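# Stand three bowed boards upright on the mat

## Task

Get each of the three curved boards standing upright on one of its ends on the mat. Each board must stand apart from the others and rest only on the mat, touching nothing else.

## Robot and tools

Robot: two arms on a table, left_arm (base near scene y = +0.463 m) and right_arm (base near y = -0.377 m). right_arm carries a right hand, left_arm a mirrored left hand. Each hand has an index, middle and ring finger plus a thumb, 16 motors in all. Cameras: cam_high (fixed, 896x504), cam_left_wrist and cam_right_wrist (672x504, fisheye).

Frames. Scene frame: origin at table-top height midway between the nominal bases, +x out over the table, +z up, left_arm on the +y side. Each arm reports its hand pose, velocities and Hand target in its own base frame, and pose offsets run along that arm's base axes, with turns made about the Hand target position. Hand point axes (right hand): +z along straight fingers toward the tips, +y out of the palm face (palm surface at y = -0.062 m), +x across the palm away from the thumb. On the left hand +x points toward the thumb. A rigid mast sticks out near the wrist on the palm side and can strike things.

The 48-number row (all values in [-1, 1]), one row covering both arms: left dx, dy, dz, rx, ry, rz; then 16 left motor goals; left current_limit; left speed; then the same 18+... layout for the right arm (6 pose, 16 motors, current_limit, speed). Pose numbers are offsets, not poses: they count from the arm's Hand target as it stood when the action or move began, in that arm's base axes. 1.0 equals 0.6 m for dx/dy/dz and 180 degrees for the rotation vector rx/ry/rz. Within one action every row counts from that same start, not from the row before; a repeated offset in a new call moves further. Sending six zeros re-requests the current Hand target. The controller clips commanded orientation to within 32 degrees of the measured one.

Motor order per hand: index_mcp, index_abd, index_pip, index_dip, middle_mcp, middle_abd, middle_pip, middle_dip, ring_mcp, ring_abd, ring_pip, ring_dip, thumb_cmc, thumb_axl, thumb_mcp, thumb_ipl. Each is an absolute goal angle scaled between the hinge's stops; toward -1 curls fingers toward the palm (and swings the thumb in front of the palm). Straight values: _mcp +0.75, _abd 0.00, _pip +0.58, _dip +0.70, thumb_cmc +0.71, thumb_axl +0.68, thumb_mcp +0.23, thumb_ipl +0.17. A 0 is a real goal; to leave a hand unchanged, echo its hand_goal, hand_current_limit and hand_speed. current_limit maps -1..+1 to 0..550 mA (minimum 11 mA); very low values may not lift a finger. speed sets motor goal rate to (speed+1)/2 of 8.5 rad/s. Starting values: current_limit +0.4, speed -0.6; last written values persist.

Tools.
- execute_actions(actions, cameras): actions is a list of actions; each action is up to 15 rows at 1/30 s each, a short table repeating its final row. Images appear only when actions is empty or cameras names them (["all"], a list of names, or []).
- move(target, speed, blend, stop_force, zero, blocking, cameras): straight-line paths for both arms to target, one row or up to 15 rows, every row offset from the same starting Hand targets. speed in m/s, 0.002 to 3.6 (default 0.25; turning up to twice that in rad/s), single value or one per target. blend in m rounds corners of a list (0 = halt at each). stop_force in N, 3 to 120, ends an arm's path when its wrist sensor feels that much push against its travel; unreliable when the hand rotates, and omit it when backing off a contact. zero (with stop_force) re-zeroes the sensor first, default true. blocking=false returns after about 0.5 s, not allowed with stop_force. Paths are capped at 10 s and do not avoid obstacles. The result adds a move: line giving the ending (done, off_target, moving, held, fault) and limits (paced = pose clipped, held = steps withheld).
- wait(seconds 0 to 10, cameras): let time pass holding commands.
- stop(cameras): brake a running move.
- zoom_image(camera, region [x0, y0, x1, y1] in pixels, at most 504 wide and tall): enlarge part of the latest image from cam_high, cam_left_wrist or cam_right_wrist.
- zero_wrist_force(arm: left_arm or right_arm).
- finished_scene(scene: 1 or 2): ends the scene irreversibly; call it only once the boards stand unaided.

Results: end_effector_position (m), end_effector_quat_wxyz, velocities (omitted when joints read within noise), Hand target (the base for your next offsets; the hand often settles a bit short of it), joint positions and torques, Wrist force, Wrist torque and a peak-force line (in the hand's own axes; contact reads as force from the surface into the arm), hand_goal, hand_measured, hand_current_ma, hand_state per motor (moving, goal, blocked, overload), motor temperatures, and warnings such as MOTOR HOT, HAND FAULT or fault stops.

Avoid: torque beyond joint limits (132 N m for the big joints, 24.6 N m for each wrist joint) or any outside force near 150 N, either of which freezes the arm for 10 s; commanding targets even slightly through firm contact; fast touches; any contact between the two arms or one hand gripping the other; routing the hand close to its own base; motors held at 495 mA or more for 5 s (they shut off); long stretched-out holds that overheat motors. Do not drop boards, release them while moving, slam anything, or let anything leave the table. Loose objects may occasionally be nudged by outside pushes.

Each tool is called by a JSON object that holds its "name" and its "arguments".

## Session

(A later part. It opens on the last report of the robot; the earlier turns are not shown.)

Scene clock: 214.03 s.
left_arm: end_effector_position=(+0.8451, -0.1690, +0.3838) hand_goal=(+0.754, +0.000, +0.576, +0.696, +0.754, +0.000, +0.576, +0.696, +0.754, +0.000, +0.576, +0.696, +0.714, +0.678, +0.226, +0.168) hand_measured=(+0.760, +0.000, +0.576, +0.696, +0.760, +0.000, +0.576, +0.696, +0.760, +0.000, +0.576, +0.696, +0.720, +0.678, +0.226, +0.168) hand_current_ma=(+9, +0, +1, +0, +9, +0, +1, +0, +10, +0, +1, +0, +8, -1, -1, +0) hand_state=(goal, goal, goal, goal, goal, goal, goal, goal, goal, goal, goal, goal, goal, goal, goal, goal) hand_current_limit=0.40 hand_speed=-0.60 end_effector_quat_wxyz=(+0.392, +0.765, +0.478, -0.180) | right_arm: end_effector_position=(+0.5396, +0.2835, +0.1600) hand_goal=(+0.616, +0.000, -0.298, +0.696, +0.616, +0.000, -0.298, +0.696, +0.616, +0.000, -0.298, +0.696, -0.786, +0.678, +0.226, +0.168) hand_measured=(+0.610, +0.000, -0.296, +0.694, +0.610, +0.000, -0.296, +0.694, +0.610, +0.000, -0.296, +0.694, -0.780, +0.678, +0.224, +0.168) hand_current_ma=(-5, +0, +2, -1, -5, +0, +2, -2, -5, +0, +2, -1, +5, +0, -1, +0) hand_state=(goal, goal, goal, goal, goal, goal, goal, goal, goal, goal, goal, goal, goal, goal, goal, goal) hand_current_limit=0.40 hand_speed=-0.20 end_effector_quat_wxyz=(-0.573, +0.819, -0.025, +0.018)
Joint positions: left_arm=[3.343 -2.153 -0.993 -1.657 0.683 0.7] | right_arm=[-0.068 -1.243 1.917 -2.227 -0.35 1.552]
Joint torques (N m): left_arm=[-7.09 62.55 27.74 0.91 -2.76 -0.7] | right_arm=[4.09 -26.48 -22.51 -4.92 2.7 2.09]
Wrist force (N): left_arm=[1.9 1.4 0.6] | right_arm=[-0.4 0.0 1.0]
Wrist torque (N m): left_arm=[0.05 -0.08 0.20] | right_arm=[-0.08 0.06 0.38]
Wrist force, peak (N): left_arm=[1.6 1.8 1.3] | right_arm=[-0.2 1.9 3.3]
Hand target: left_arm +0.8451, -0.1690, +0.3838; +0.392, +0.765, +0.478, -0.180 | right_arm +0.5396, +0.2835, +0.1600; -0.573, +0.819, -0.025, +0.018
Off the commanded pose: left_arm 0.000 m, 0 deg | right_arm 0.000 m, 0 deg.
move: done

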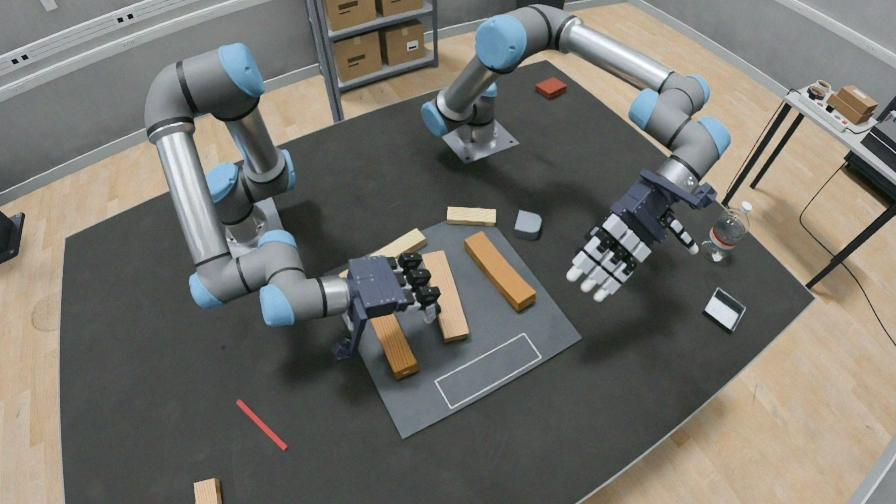

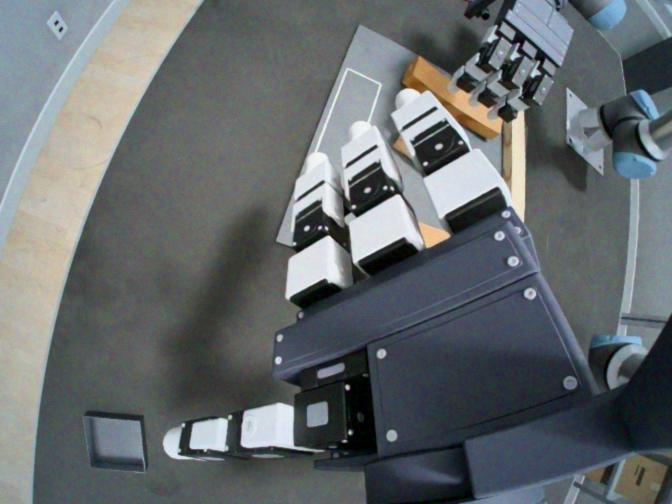

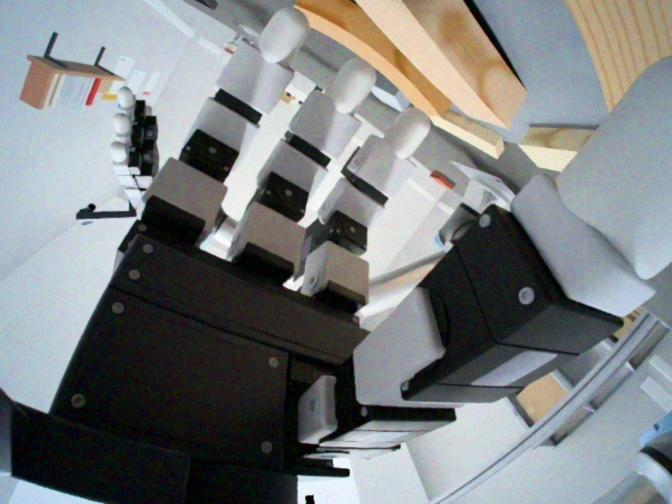

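{"name": "move", "arguments": {"target": [0.0,0.0,0,0,0,0,0.754,0,0.576,0.696,0.754,0,0.576,0.696,0.754,0,0.576,0.696,0.714,0.678,0.226,0.168,0.4,-0.6,0,0,-0.178,0,0,0,0.616,0,-0.299,0.696,0.616,0,-0.299,0.696,0.616,0,-0.299,0.696,-0.786,0.678,0.226,0.168,0.4,-0.2], "speed": 0.12, "stop_force": 12, "cameras": ["all"]}}

{"name": "zoom_image", "arguments": {"camera": "cam_left_wrist", "region": [340, 0, 600, 200]}}

{"name": "zoom_image", "arguments": {"camera": "cam_high", "region": [320, 210, 520, 400]}}

Scene clock: 223.00 s.
left_arm: end_effector_position=(+0.8451, -0.1690, +0.3838) hand_goal=(+0.754, +0.000, +0.576, +0.696, +0.754, +0.000, +0.576, +0.696, +0.754, +0.000, +0.576, +0.696, +0.714, +0.678, +0.226, +0.168) hand_measured=(+0.760, +0.000, +0.576, +0.696, +0.760, +0.000, +0.576, +0.696, +0.760, +0.000, +0.576, +0.696, +0.720, +0.678, +0.226, +0.168) hand_current_ma=(+9, +0, +1, +0, +9, +0, +1, +0, +10, +0, +1, +0, +8, -1, -1, +0) hand_state=(goal, goal, goal, goal, goal, goal, goal, goal, goal, goal, goal, goal, goal, goal, goal, goal) hand_current_limit=0.40 hand_speed=-0.60 end_effector_quat_wxyz=(+0.392, +0.765, +0.478, -0.180) | right_arm: end_effector_position=(+0.5396, +0.2835, +0.0532) hand_goal=(+0.616, +0.000, -0.298, +0.696, +0.616, +0.000, -0.298, +0.696, +0.616, +0.000, -0.298, +0.696, -0.786, +0.678, +0.226, +0.168) hand_measured=(+0.610, +0.000, -0.296, +0.694, +0.610, +0.000, -0.296, +0.694, +0.610, +0.000, -0.296, +0.694, -0.780, +0.678, +0.224, +0.168) hand_current_ma=(-5, +0, +2, -1, -5, +0, +2, -2, -5, +0, +2, -1, +5, +0, -1, +0) hand_state=(goal, goal, goal, goal, goal, goal, goal, goal, goal, goal, goal, goal, goal, goal, goal, goal) hand_current_limit=0.40 hand_speed=-0.20 end_effector_quat_wxyz=(-0.573, +0.819, -0.025, +0.018)
Joint positions: left_arm=[3.343 -2.153 -0.993 -1.657 0.683 0.7] | right_arm=[-0.068 -1.047 1.989 -2.495 -0.35 1.552]
Joint torques (N m): left_arm=[-7.64 60.73 29.04 0.94 -2.77 1.3] | right_arm=[7.43 -29.74 -20.45 -4.12 0.76 -2.75]
Wrist force (N): left_arm=[1.9 1.3 0.7] | right_arm=[-0.1 0.0 1.4]
Wrist torque (N m): left_arm=[0.02 -0.09 0.20] | right_arm=[-0.10 0.03 0.29]
Wrist force, peak (N): left_arm=[2.0 1.6 0.9] | right_arm=[-0.2 1.4 1.5]
Hand target: left_arm +0.8451, -0.1690, +0.3838; +0.392, +0.765, +0.478, -0.180 | right_arm +0.5396, +0.2835, +0.0532; -0.573, +0.819, -0.025, +0.018
Off the commanded pose: left_arm 0.000 m, 0 deg | right_arm 0.000 m, 0 deg.
move: done

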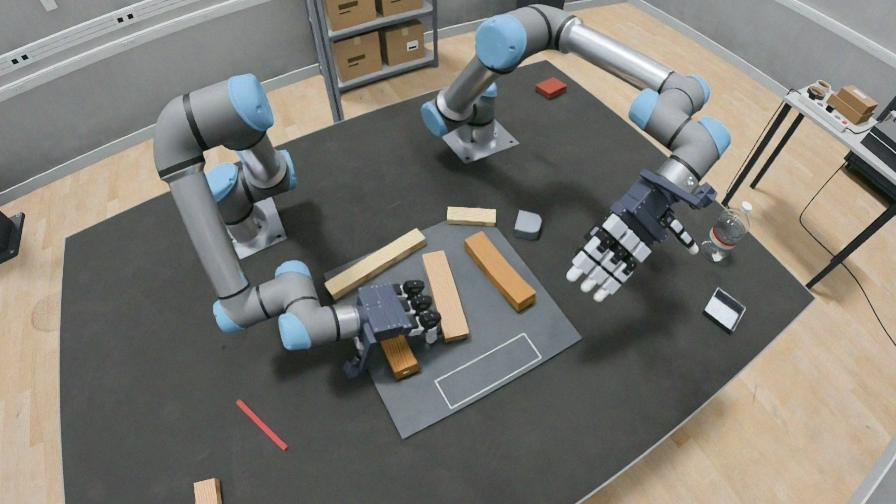

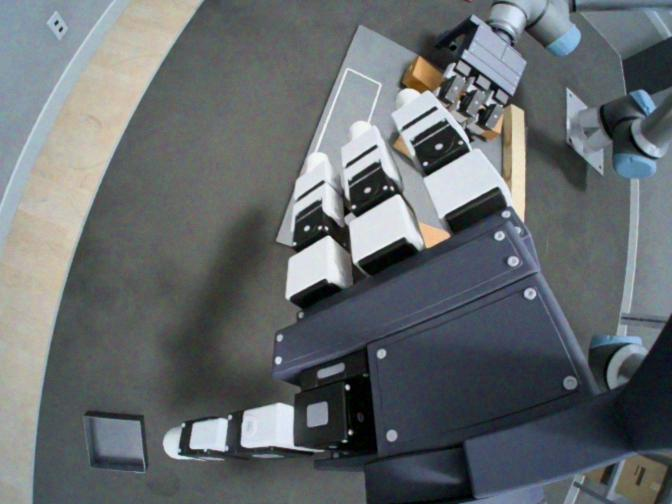

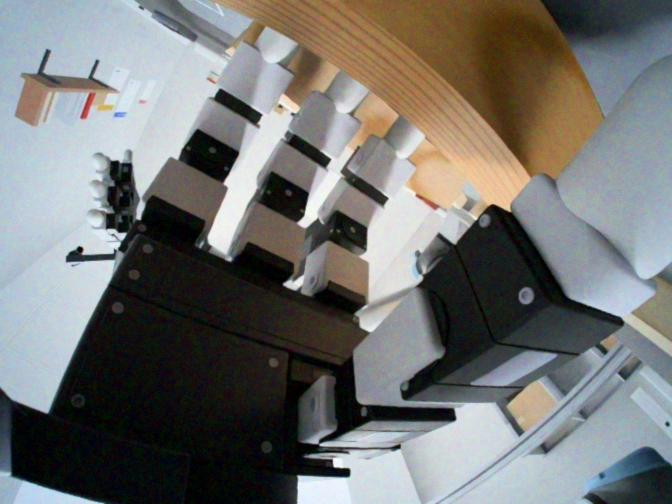

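Scaled by 1.938 from the camera's 672x504 image, which has a finer 960x720 frame.

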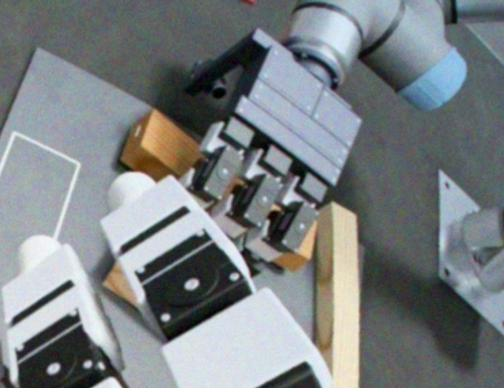

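Scaled by 2.520.

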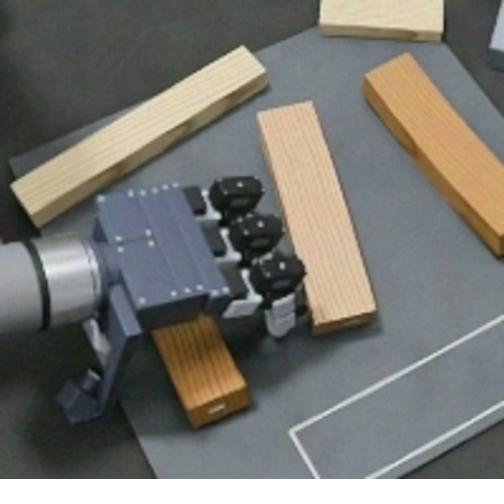

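{"name": "execute_actions", "arguments": {"actions": [[[0,0,0,0,0,0,0.754,0,0.576,0.696,0.754,0,0.576,0.696,0.754,0,0.576,0.696,0.714,0.678,0.226,0.168,0.4,-0.6,0,0,0,0,0,0,0.37,0,-0.299,0.696,0.37,0,-0.299,0.696,0.37,0,-0.299,0.696,-0.786,0.678,0.08,0.168,0.4,-0.6]],[[0,0,0,0,0,0,0.754,0,0.576,0.696,0.754,0,0.576,0.696,0.754,0,0.576,0.696,0.714,0.678,0.226,0.168,0.4,-0.6,0,0,0,0,0,0,0.25,0,-0.299,0.696,0.25,0,-0.299,0.696,0.25,0,-0.299,0.696,-0.786,0.678,0.0,0.168,0.2,-0.7]]], "cameras": ["all"]}}

Scene clock: 228.23 s.
left_arm: end_effector_position=(+0.8451, -0.1690, +0.3838) hand_goal=(+0.754, +0.000, +0.576, +0.696, +0.754, +0.000, +0.576, +0.696, +0.754, +0.000, +0.576, +0.696, +0.714, +0.678, +0.226, +0.168) hand_measured=(+0.760, +0.000, +0.576, +0.696, +0.760, +0.000, +0.576, +0.696, +0.760, +0.000, +0.576, +0.696, +0.720, +0.678, +0.226, +0.168) hand_current_ma=(+9, +0, +1, +0, +9, +0, +1, +0, +10, +0, +1, +0, +8, -1, -1, +0) hand_state=(goal, goal, goal, goal, goal, goal, goal, goal, goal, goal, goal, goal, goal, goal, goal, goal) hand_current_limit=0.40 hand_speed=-0.60 end_effector_quat_wxyz=(+0.392, +0.765, +0.478, -0.180) | right_arm: end_effector_position=(+0.5396, +0.2835, +0.0532) hand_goal=(+0.250, +0.000, -0.298, +0.696, +0.250, +0.000, -0.298, +0.696, +0.250, +0.000, -0.298, +0.696, -0.786, +0.678, +0.000, +0.168) hand_measured=(+0.276, +0.000, -0.292, +0.696, +0.274, +0.000, -0.292, +0.696, +0.272, +0.000, -0.292, +0.696, -0.780, +0.678, +0.002, +0.168) hand_current_ma=(+46, +0, +6, +0, +42, +0, +5, +0, +35, +0, +6, +0, +5, +0, +1, +0) hand_state=(blocked, goal, goal, goal, blocked, goal, goal, goal, blocked, goal, goal, goal, goal, goal, goal, goal) hand_current_limit=0.20 hand_speed=-0.70 end_effector_quat_wxyz=(-0.573, +0.819, -0.025, +0.018)
Joint positions: left_arm=[3.343 -2.153 -0.993 -1.657 0.683 0.7] | right_arm=[-0.068 -1.047 1.989 -2.495 -0.35 1.552]
Joint torques (N m): left_arm=[-6.4 60.93 29.24 0.87 -2.71 1.36] | right_arm=[2.6 -31.7 -17.28 -2.88 0.62 -2.52]
Wrist force (N): left_arm=[1.9 1.3 0.9] | right_arm=[0.6 -2.7 3.0]
Wrist torque (N m): left_arm=[0.01 -0.08 0.20] | right_arm=[0.02 0.03 0.19]
Wrist force, peak (N): left_arm=[2.0 1.5 1.1] | right_arm=[0.9 -2.8 3.5]
Hand target: left_arm +0.8451, -0.1690, +0.3838; +0.392, +0.765, +0.478, -0.180 | right_arm +0.5396, +0.2835, +0.0532; -0.573, +0.819, -0.025, +0.018
Off the commanded pose: left_arm 0.000 m, 0 deg | right_arm 0.000 m, 0 deg.

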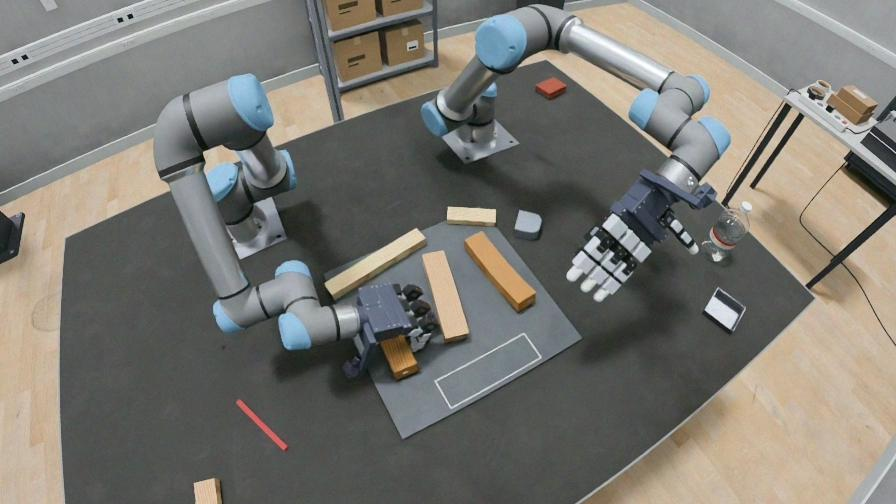

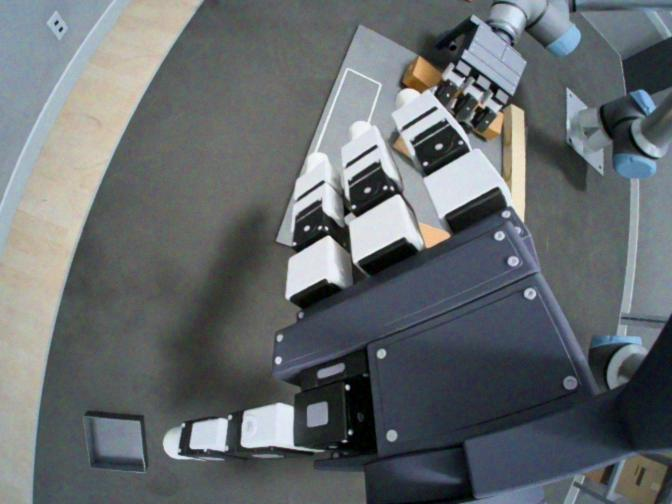

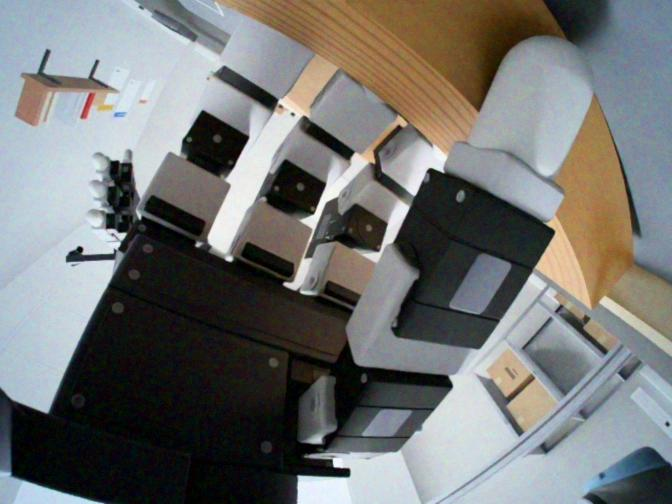

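{"name": "execute_actions", "arguments": {"actions": [[[0,0,0,0,0,0,0.754,0,0.576,0.696,0.754,0,0.576,0.696,0.754,0,0.576,0.696,0.714,0.678,0.226,0.168,0.4,-0.6,0,0,0,0,0,0,0.2,0,-0.299,0.696,0.2,0,-0.299,0.696,0.2,0,-0.299,0.696,-0.786,0.678,-0.1,0.168,0.4,-0.8]],[[0,0,0,0,0,0,0.754,0,0.576,0.696,0.754,0,0.576,0.696,0.754,0,0.576,0.696,0.714,0.678,0.226,0.168,0.4,-0.6,0,0,0,0,0,0,0.14,0,-0.299,0.696,0.14,0,-0.299,0.696,0.14,0,-0.299,0.696,-0.786,0.678,-0.14,0.168,0.4,-0.8]]], "cameras": ["all"]}}

Scene clock: 232.60 s.
left_arm: end_effector_position=(+0.8451, -0.1690, +0.3838) hand_goal=(+0.754, +0.000, +0.576, +0.696, +0.754, +0.000, +0.576, +0.696, +0.754, +0.000, +0.576, +0.696, +0.714, +0.678, +0.226, +0.168) hand_measured=(+0.760, +0.000, +0.576, +0.696, +0.760, +0.000, +0.576, +0.696, +0.760, +0.000, +0.576, +0.696, +0.720, +0.678, +0.226, +0.168) hand_current_ma=(+9, +0, +1, +0, +9, +0, +1, +0, +10, +0, +1, +0, +8, -1, -1, +0) hand_state=(goal, goal, goal, goal, goal, goal, goal, goal, goal, goal, goal, goal, goal, goal, goal, goal) hand_current_limit=0.40 hand_speed=-0.60 end_effector_quat_wxyz=(+0.392, +0.765, +0.478, -0.180) | right_arm: end_effector_position=(+0.5396, +0.2835, +0.0532) hand_goal=(+0.140, +0.000, -0.298, +0.696, +0.140, +0.000, -0.298, +0.696, +0.140, +0.000, -0.298, +0.696, -0.786, +0.678, -0.140, +0.168) hand_measured=(+0.258, +0.000, -0.272, +0.704, +0.254, -0.002, -0.274, +0.704, +0.246, -0.004, -0.270, +0.706, -0.780, +0.678, -0.020, +0.188) hand_current_ma=(+385, +0, +44, +9, +382, -1, +38, +9, +345, -2, +46, +10, +5, +0, +385, +43) hand_state=(blocked, goal, blocked, goal, blocked, goal, blocked, goal, blocked, goal, blocked, goal, goal, goal, blocked, goal) hand_current_limit=0.40 hand_speed=-0.80 end_effector_quat_wxyz=(-0.573, +0.819, -0.025, +0.018)
Joint positions: left_arm=[3.343 -2.153 -0.993 -1.657 0.683 0.7] | right_arm=[-0.068 -1.047 1.989 -2.495 -0.35 1.552]
Joint torques (N m): left_arm=[-6.77 59.76 27.86 1.03 -2.86 1.31] | right_arm=[-6.9 -35.79 -8.16 -0.75 0.55 -0.62]
Wrist force (N): left_arm=[1.6 1.3 0.6] | right_arm=[1.0 -9.7 4.1]
Wrist torque (N m): left_arm=[0.02 -0.05 0.17] | right_arm=[0.00 -0.03 0.03]
Wrist force, peak (N): left_arm=[2.0 1.7 0.8] | right_arm=[1.1 -10.0 3.9]
Hand target: left_arm +0.8451, -0.1690, +0.3838; +0.392, +0.765, +0.478, -0.180 | right_arm +0.5396, +0.2835, +0.0532; -0.573, +0.819, -0.025, +0.018
Off the commanded pose: left_arm 0.000 m, 0 deg | right_arm 0.000 m, 0 deg.

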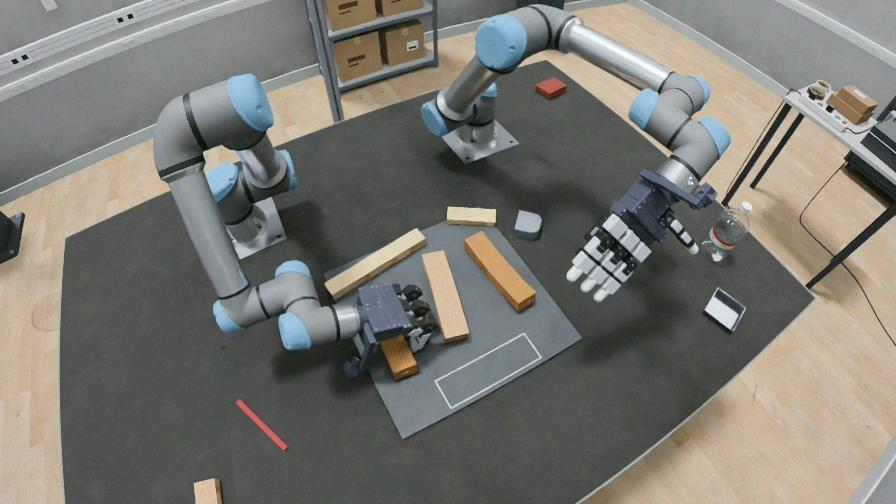

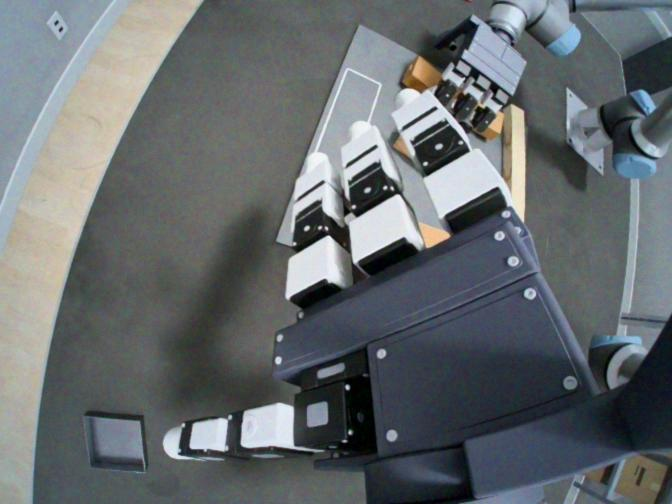

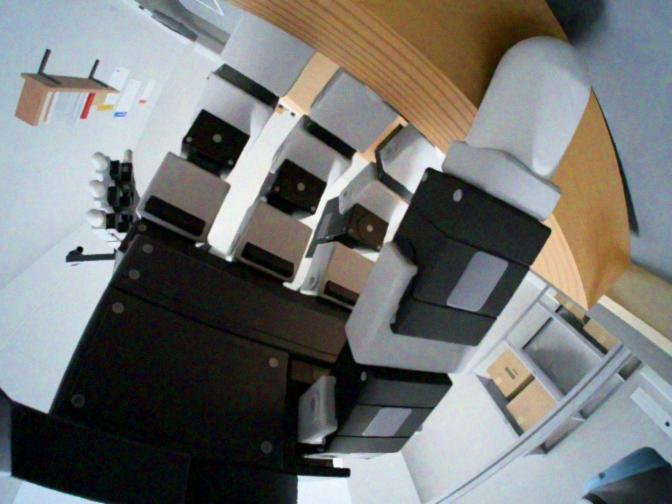

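{"name": "move", "arguments": {"target": [0.0,0.0,0,0,0,0,0.754,0,0.576,0.696,0.754,0,0.576,0.696,0.754,0,0.576,0.696,0.714,0.678,0.226,0.168,0.4,-0.6,0,0,0.1,0,0,0,0.14,0,-0.299,0.696,0.14,0,-0.299,0.696,0.14,0,-0.299,0.696,-0.786,0.678,-0.14,0.168,0.4,-0.8], "speed": 0.06, "cameras": ["all"]}}

{"name": "zoom_image", "arguments": {"camera": "cam_high", "region": [320, 210, 520, 400]}}

Scene clock: 242.33 s.
left_arm: end_effector_position=(+0.8451, -0.1690, +0.3838) hand_goal=(+0.754, +0.000, +0.576, +0.696, +0.754, +0.000, +0.576, +0.696, +0.754, +0.000, +0.576, +0.696, +0.714, +0.678, +0.226, +0.168) hand_measured=(+0.760, +0.000, +0.576, +0.696, +0.760, +0.000, +0.576, +0.696, +0.760, +0.000, +0.576, +0.696, +0.720, +0.678, +0.226, +0.168) hand_current_ma=(+9, +0, +1, +0, +9, +0, +1, +0, +10, +0, +1, +0, +8, -1, -1, +0) hand_state=(goal, goal, goal, goal, goal, goal, goal, goal, goal, goal, goal, goal, goal, goal, goal, goal) hand_current_limit=0.40 hand_speed=-0.60 end_effector_quat_wxyz=(+0.392, +0.765, +0.478, -0.180) | right_arm: end_effector_position=(+0.5397, +0.2835, +0.1132) hand_goal=(+0.140, +0.000, -0.298, +0.696, +0.140, +0.000, -0.298, +0.696, +0.140, +0.000, -0.298, +0.696, -0.786, +0.678, -0.140, +0.168) hand_measured=(+0.234, +0.000, -0.252, +0.716, +0.224, -0.002, -0.260, +0.716, +0.214, -0.004, -0.266, +0.710, -0.764, +0.682, -0.020, +0.204) hand_current_ma=(+291, +0, +94, +31, +247, -1, +72, +29, +204, -3, +57, +17, +35, +5, +385, +99) hand_state=(blocked, goal, blocked, blocked, blocked, goal, blocked, goal, blocked, goal, blocked, goal, blocked, goal, blocked, blocked) hand_current_limit=0.40 hand_speed=-0.80 end_effector_quat_wxyz=(-0.573, +0.819, -0.025, +0.018)
Joint positions: left_arm=[3.343 -2.153 -0.993 -1.657 0.683 0.7] | right_arm=[-0.068 -1.164 1.957 -2.346 -0.35 1.552]
Joint torques (N m): left_arm=[-6.13 59.33 28.58 1.08 -2.68 1.34] | right_arm=[1.53 -29.79 -11.4 -4.44 3.45 -2.16]
Wrist force (N): left_arm=[1.6 1.2 1.0] | right_arm=[-0.1 4.0 2.3]
Wrist torque (N m): left_arm=[0.00 -0.04 0.17] | right_arm=[0.18 0.02 0.39]
Wrist force, peak (N): left_arm=[1.9 1.4 1.2] | right_arm=[1.0 -10.0 4.2]
Hand target: left_arm +0.8451, -0.1690, +0.3838; +0.392, +0.765, +0.478, -0.180 | right_arm +0.5396, +0.2835, +0.1132; -0.573, +0.819, -0.025, +0.018
Off the commanded pose: left_arm 0.000 m, 0 deg | right_arm 0.000 m, 0 deg.
move: done

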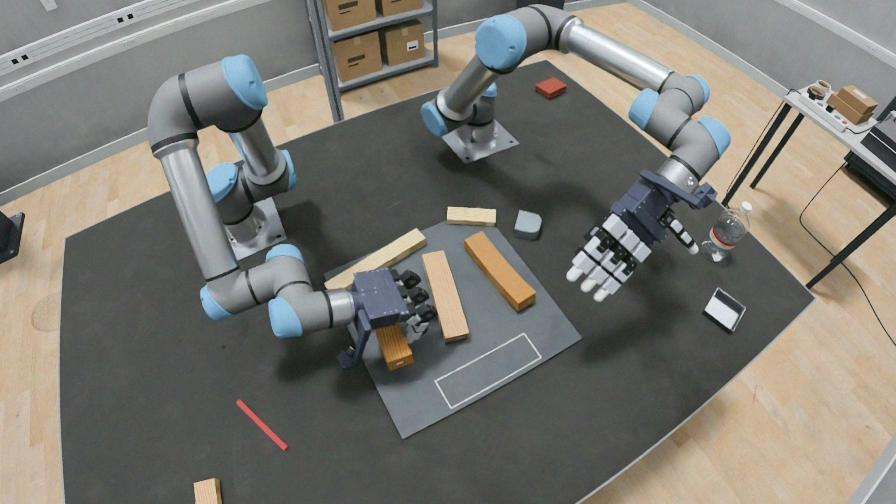

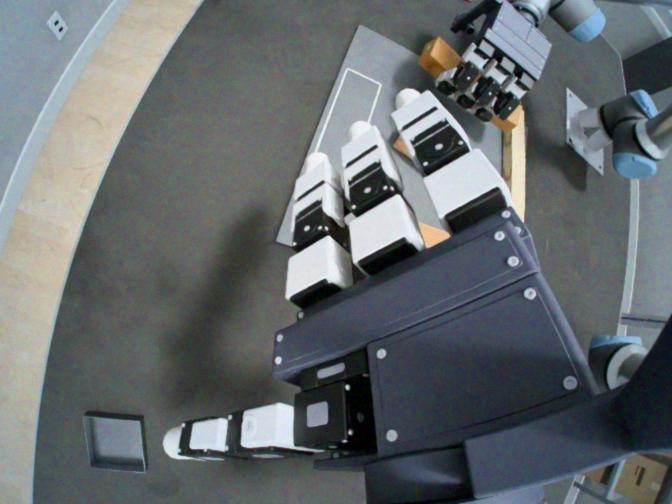

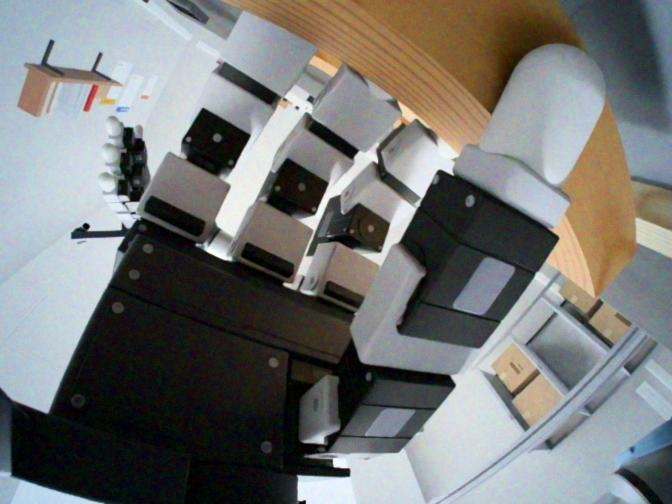

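Scaled by 2.520.

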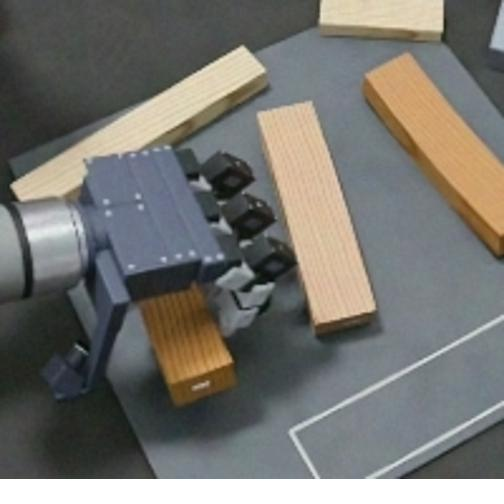

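{"name": "move", "arguments": {"target": [[0.0,0.0,0,0,0,0,0.754,0,0.576,0.696,0.754,0,0.576,0.696,0.754,0,0.576,0.696,0.714,0.678,0.226,0.168,0.4,-0.6,0,0,0.2,0,0,0,0.14,0,-0.299,0.696,0.14,0,-0.299,0.696,0.14,0,-0.299,0.696,-0.786,0.678,-0.14,0.168,0.4,-0.8],[0.0,0.0,0,0,0,0,0.754,0,0.576,0.696,0.754,0,0.576,0.696,0.754,0,0.576,0.696,0.714,0.678,0.226,0.168,0.4,-0.6,0.205,-0.09,0.33,0.1584,-0.4847,0.1891,0.14,0,-0.299,0.696,0.14,0,-0.299,0.696,0.14,0,-0.299,0.696,-0.786,0.678,-0.14,0.168,0.4,-0.8]], "speed": 0.2, "blend": 0.03, "cameras": ["all"]}}

{"name": "zoom_image", "arguments": {"camera": "cam_high", "region": [300, 180, 560, 440]}}

Scene clock: 257.53 s.
left_arm: end_effector_position=(+0.8451, -0.1690, +0.3838) hand_goal=(+0.754, +0.000, +0.576, +0.696, +0.754, +0.000, +0.576, +0.696, +0.754, +0.000, +0.576, +0.696, +0.714, +0.678, +0.226, +0.168) hand_measured=(+0.760, +0.000, +0.576, +0.696, +0.760, +0.000, +0.576, +0.696, +0.760, +0.000, +0.576, +0.696, +0.720, +0.678, +0.226, +0.168) hand_current_ma=(+9, +0, +1, +0, +9, +0, +1, +0, +10, +0, +1, +0, +8, -1, -1, +0) hand_state=(goal, goal, goal, goal, goal, goal, goal, goal, goal, goal, goal, goal, goal, goal, goal, goal) hand_current_limit=0.40 hand_speed=-0.60 end_effector_quat_wxyz=(+0.392, +0.765, +0.478, -0.180) | right_arm: end_effector_position=(+0.6626, +0.2294, +0.3111) hand_goal=(+0.140, +0.000, -0.298, +0.696, +0.140, +0.000, -0.298, +0.696, +0.140, +0.000, -0.298, +0.696, -0.786, +0.678, -0.140, +0.168) hand_measured=(+0.234, +0.008, -0.246, +0.720, +0.220, +0.008, -0.260, +0.716, +0.200, +0.006, -0.266, +0.710, -0.748, +0.686, -0.020, +0.206) hand_current_ma=(+287, +6, +112, +36, +229, +6, +74, +30, +154, +5, +58, +18, +75, +11, +385, +108) hand_state=(blocked, goal, blocked, blocked, blocked, goal, blocked, blocked, blocked, goal, blocked, goal, blocked, goal, blocked, blocked) hand_current_limit=0.40 hand_speed=-0.80 end_effector_quat_wxyz=(+0.578, -0.407, -0.579, -0.406)
Joint positions: left_arm=[3.343 -2.153 -0.993 -1.657 0.683 0.7] | right_arm=[-0.226 -0.913 1.079 -0.17 -0.572 -1.568]
Joint torques (N m): left_arm=[-6.46 58.49 28.87 1.1 -2.68 1.28] | right_arm=[5.32 -59.56 -20.99 -1.05 0.55 -0.92]
Wrist force (N): left_arm=[1.8 1.3 1.1] | right_arm=[-2.3 -0.4 -0.2]
Wrist torque (N m): left_arm=[-0.02 -0.07 0.19] | right_arm=[0.11 -0.05 0.28]
Wrist force, peak (N): left_arm=[1.8 1.5 1.1] | right_arm=[-0.3 7.2 3.2]
Hand target: left_arm +0.8451, -0.1690, +0.3838; +0.392, +0.765, +0.478, -0.180 | right_arm +0.6626, +0.2295, +0.3112; +0.578, -0.407, -0.579, -0.406
Off the commanded pose: left_arm 0.000 m, 0 deg | right_arm 0.000 m, 0 deg.
move: done

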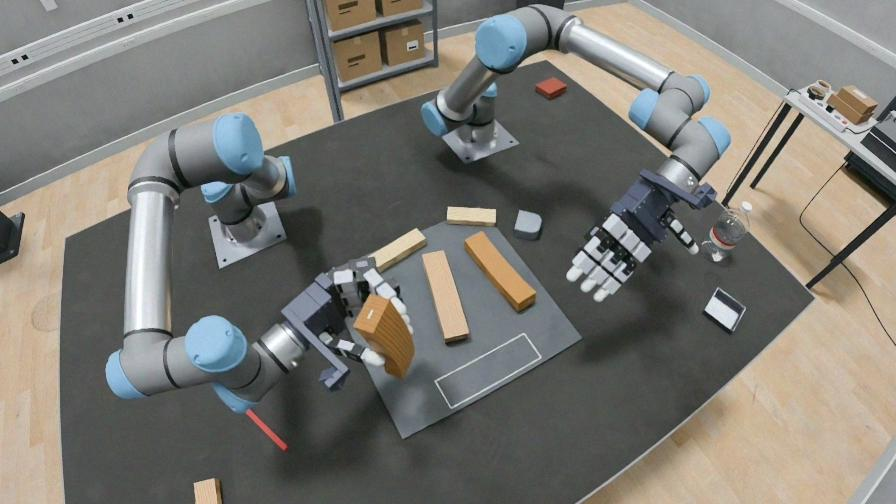

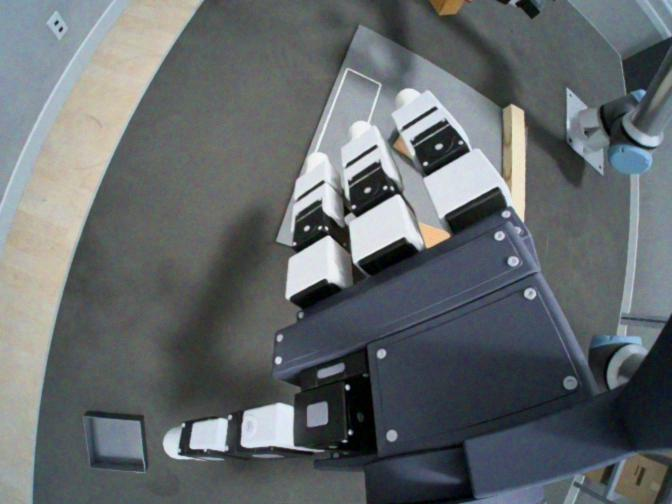

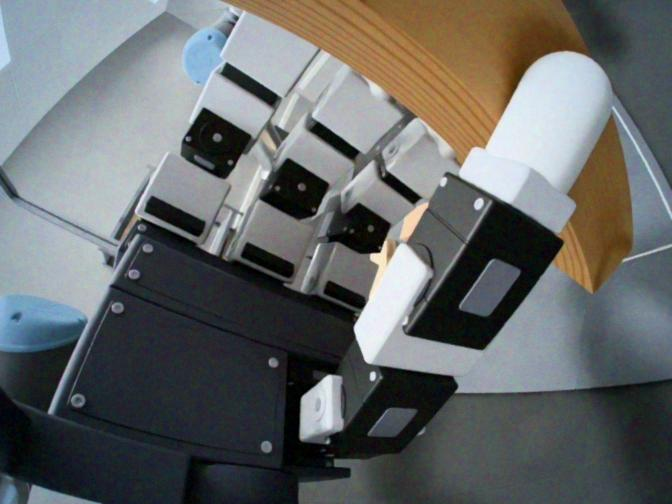

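Scaled by 1.938.

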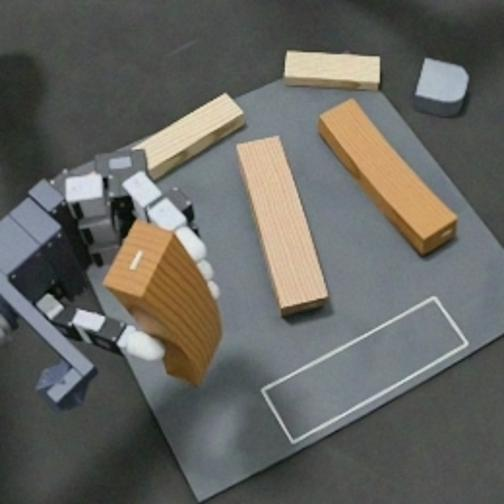

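{"name": "move", "arguments": {"target": [-0.17,-0.15,-0.03,0,0,0.222,0.754,0,0.576,0.696,0.754,0,0.576,0.696,0.754,0,0.576,0.696,0.714,0.678,0.226,0.168,0.4,-0.6,0,0,0,0,0,0,0.14,0,-0.299,0.696,0.14,0,-0.299,0.696,0.14,0,-0.299,0.696,-0.786,0.678,-0.14,0.168,0.4,-0.8], "speed": 0.4, "cameras": ["all"]}}

{"name": "zoom_image", "arguments": {"camera": "cam_left_wrist", "region": [440, 0, 672, 240]}}

Scene clock: 270.63 s.
left_arm: end_effector_position=(+0.7432, -0.2590, +0.3658) hand_goal=(+0.754, +0.000, +0.576, +0.696, +0.754, +0.000, +0.576, +0.696, +0.754, +0.000, +0.576, +0.696, +0.714, +0.678, +0.226, +0.168) hand_measured=(+0.760, +0.000, +0.576, +0.696, +0.760, +0.000, +0.576, +0.696, +0.760, +0.000, +0.576, +0.696, +0.720, +0.678, +0.226, +0.168) hand_current_ma=(+9, +0, +1, +0, +9, +0, +1, +0, +10, +0, +1, +0, +8, -1, -1, +0) hand_state=(goal, goal, goal, goal, goal, goal, goal, goal, goal, goal, goal, goal, goal, goal, goal, goal) hand_current_limit=0.40 hand_speed=-0.60 end_effector_quat_wxyz=(+0.430, +0.556, +0.711, -0.035) end_effector_velocity=(+0.000, +0.001, +0.000) end_effector_angular_velocity=(+0.001, -0.001, +0.005) | right_arm: end_effector_position=(+0.6626, +0.2295, +0.3112) hand_goal=(+0.140, +0.000, -0.298, +0.696, +0.140, +0.000, -0.298, +0.696, +0.140, +0.000, -0.298, +0.696, -0.786, +0.678, -0.140, +0.168) hand_measured=(+0.234, +0.008, -0.246, +0.720, +0.220, +0.008, -0.260, +0.716, +0.200, +0.006, -0.266, +0.710, -0.748, +0.686, -0.020, +0.206) hand_current_ma=(+287, +6, +112, +36, +229, +6, +74, +30, +154, +5, +58, +18, +75, +11, +385, +108) hand_state=(blocked, goal, blocked, blocked, blocked, goal, blocked, blocked, blocked, goal, blocked, goal, blocked, goal, blocked, blocked) hand_current_limit=0.40 hand_speed=-0.80 end_effector_quat_wxyz=(+0.578, -0.407, -0.579, -0.406)
Joint positions: left_arm=[3.044 -1.869 -1.665 -0.399 1.082 -0.545] | right_arm=[-0.226 -0.913 1.079 -0.17 -0.572 -1.568]
Joint velocities: left_arm=[-0.001 0 0 0.003 0.005 -0.004] | right_arm=[within noise]
Joint torques (N m): left_arm=[-7.1 35.94 20.22 4.93 1.08 -1.95] | right_arm=[7.12 -62.42 -22.42 -1.12 -0.65 -2.13]
Wrist force (N): left_arm=[1.4 1.2 0.8] | right_arm=[-2.3 -0.5 -0.5]
Wrist torque (N m): left_arm=[0.00 -0.08 0.15] | right_arm=[0.14 -0.05 0.29]
Wrist force, peak (N): left_arm=[3.0 1.9 0.2] | right_arm=[-2.4 -0.7 -0.3]
Hand target: left_arm +0.7431, -0.2590, +0.3658; +0.430, +0.556, +0.711, -0.035 | right_arm +0.6626, +0.2295, +0.3112; +0.578, -0.407, -0.579, -0.406
Off the commanded pose: left_arm 0.000 m, 0 deg | right_arm 0.000 m, 0 deg.
move: done

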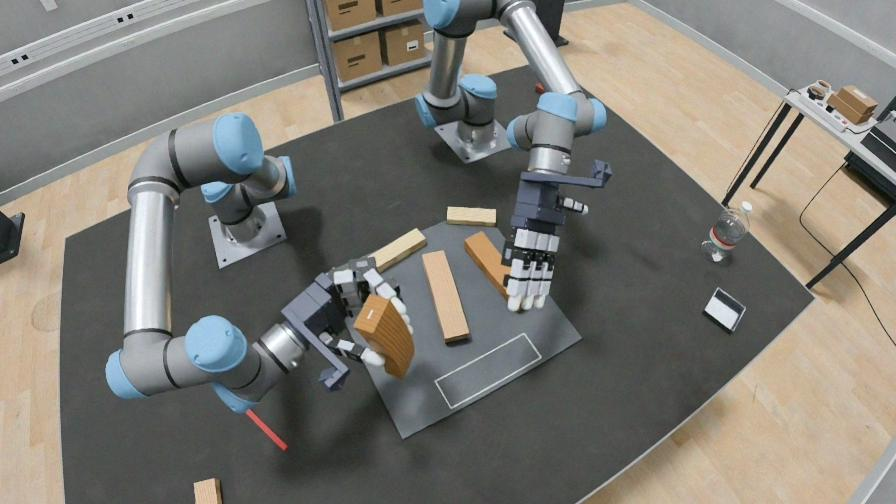

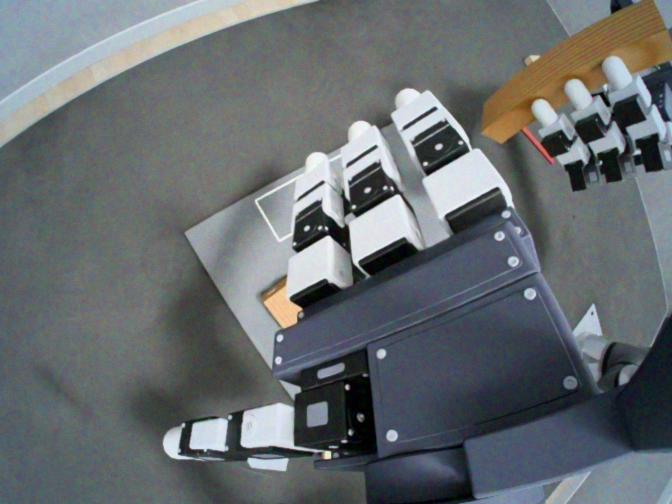

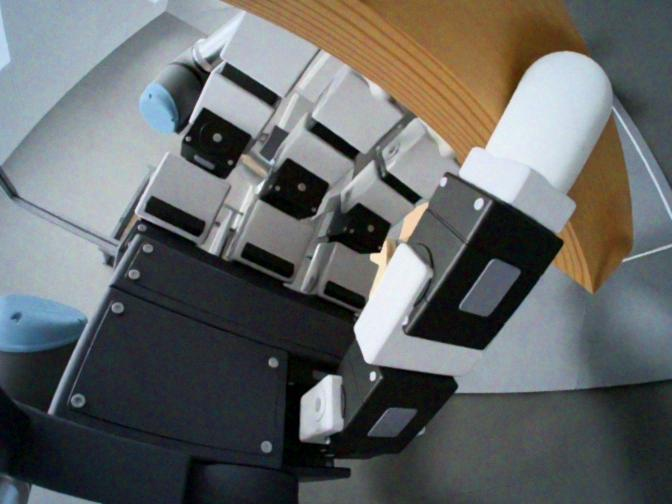

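Scaled by 2.100 from the camera's 672x504 image, which has a finer 960x720 frame.

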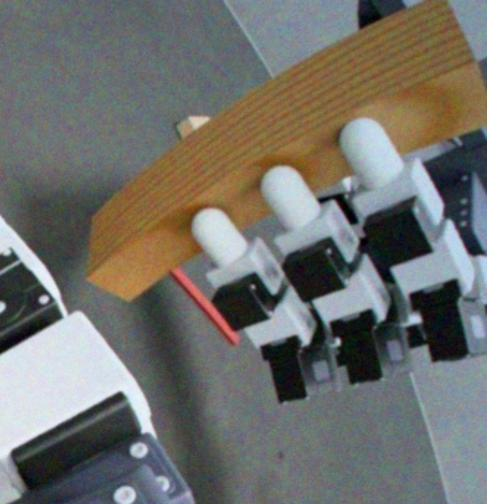

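{"name": "zoom_image", "arguments": {"camera": "cam_high", "region": [340, 270, 440, 400]}}

Scaled by 3.877.

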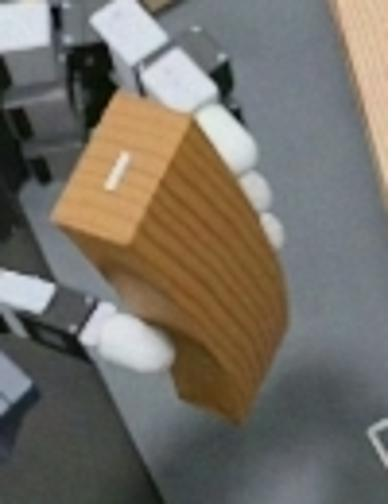

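{"name": "move", "arguments": {"target": [0,0,0,0,0,0,0.754,0,0.576,0.696,0.754,0,0.576,0.696,0.754,0,0.576,0.696,0.714,0.678,0.226,0.168,0.4,-0.6,0.01,0,-0.27,-0.0288,-0.0104,0,0.14,0,-0.299,0.696,0.14,0,-0.299,0.696,0.14,0,-0.299,0.696,-0.786,0.678,-0.14,0.168,0.4,-0.8], "speed": 0.12, "cameras": ["all"]}}

{"name": "zoom_image", "arguments": {"camera": "cam_high", "region": [340, 290, 450, 430]}}

{"name": "zoom_image", "arguments": {"camera": "cam_left_wrist", "region": [440, 0, 672, 240]}}

Scene clock: 286.03 s.
left_arm: end_effector_position=(+0.7431, -0.2590, +0.3658) hand_goal=(+0.754, +0.000, +0.576, +0.696, +0.754, +0.000, +0.576, +0.696, +0.754, +0.000, +0.576, +0.696, +0.714, +0.678, +0.226, +0.168) hand_measured=(+0.760, +0.000, +0.576, +0.696, +0.760, +0.000, +0.576, +0.696, +0.760, +0.000, +0.576, +0.696, +0.720, +0.678, +0.226, +0.168) hand_current_ma=(+9, +0, +1, +0, +9, +0, +1, +0, +10, +0, +1, +0, +8, -1, -1, +0) hand_state=(goal, goal, goal, goal, goal, goal, goal, goal, goal, goal, goal, goal, goal, goal, goal, goal) hand_current_limit=0.40 hand_speed=-0.60 end_effector_quat_wxyz=(+0.430, +0.556, +0.711, -0.035) | right_arm: end_effector_position=(+0.6686, +0.2295, +0.1491) hand_goal=(+0.140, +0.000, -0.298, +0.696, +0.140, +0.000, -0.298, +0.696, +0.140, +0.000, -0.298, +0.696, -0.786, +0.678, -0.140, +0.168) hand_measured=(+0.234, +0.010, -0.246, +0.720, +0.220, +0.010, -0.260, +0.716, +0.200, +0.008, -0.266, +0.710, -0.746, +0.686, -0.020, +0.206) hand_current_ma=(+287, +8, +116, +36, +229, +8, +74, +30, +154, +6, +58, +18, +80, +12, +385, +108) hand_state=(blocked, goal, blocked, blocked, blocked, goal, blocked, blocked, blocked, goal, blocked, goal, blocked, goal, blocked, blocked) hand_current_limit=0.40 hand_speed=-0.80 end_effector_quat_wxyz=(+0.549, -0.426, -0.606, -0.386)
Joint positions: left_arm=[3.043 -1.869 -1.666 -0.398 1.082 -0.545] | right_arm=[-0.22 -0.829 1.315 -0.668 -0.573 -1.418]
Joint torques (N m): left_arm=[-6.9 46.42 13.48 4.2 0.45 -1.53] | right_arm=[2.16 -58.89 -21.46 -1.14 2.01 -3.25]
Wrist force (N): left_arm=[1.6 1.3 0.9] | right_arm=[-2.6 -0.5 0.1]
Wrist torque (N m): left_arm=[-0.01 -0.09 0.18] | right_arm=[0.11 -0.03 0.33]
Wrist force, peak (N): left_arm=[1.8 1.1 1.1] | right_arm=[-4.1 -0.4 0.2]
Hand target: left_arm +0.7431, -0.2590, +0.3658; +0.430, +0.556, +0.711, -0.035 | right_arm +0.6686, +0.2295, +0.1492; +0.549, -0.426, -0.606, -0.386
Off the commanded pose: left_arm 0.000 m, 0 deg | right_arm 0.000 m, 0 deg.
move: done

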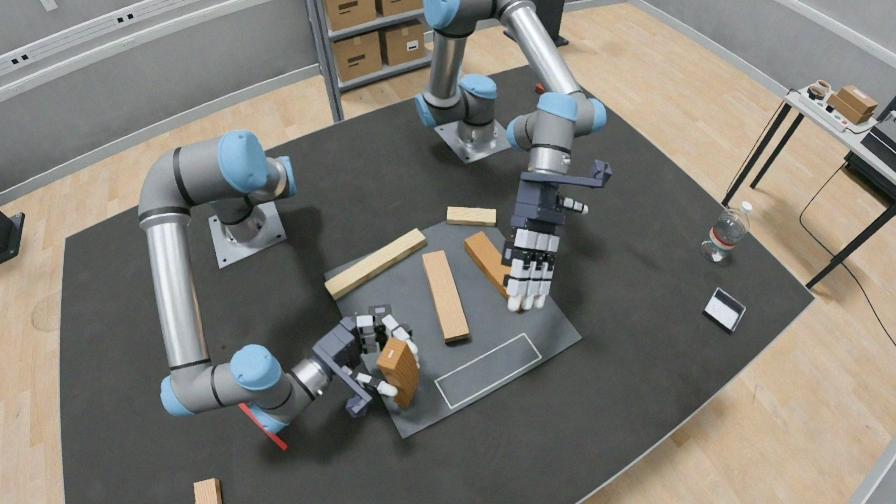

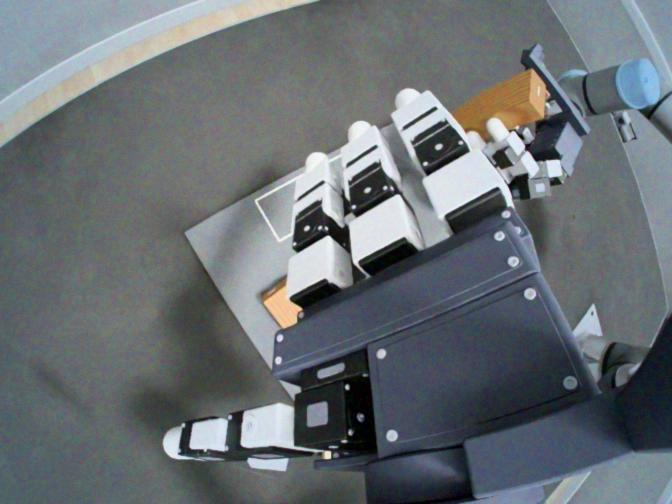

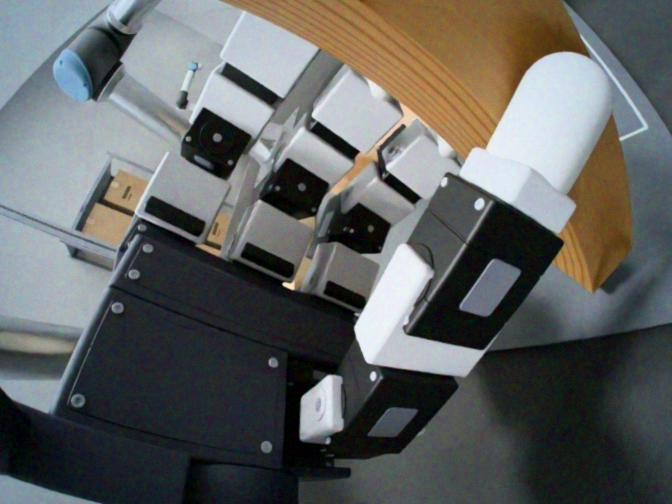

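Scaled by 3.600.

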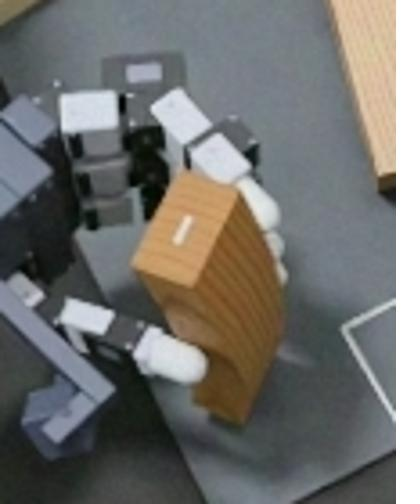

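Scaled by 2.100 from the camera's 672x504 image, which has a finer 960x720 frame.

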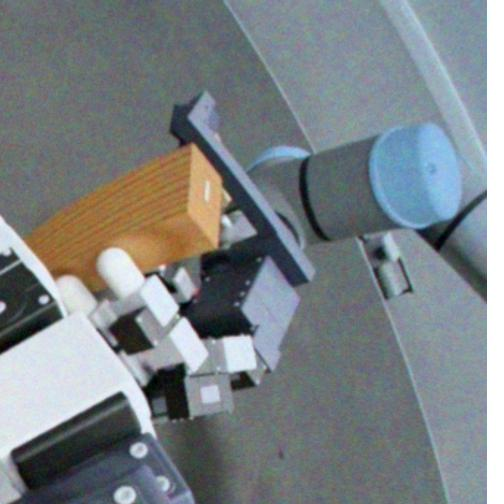

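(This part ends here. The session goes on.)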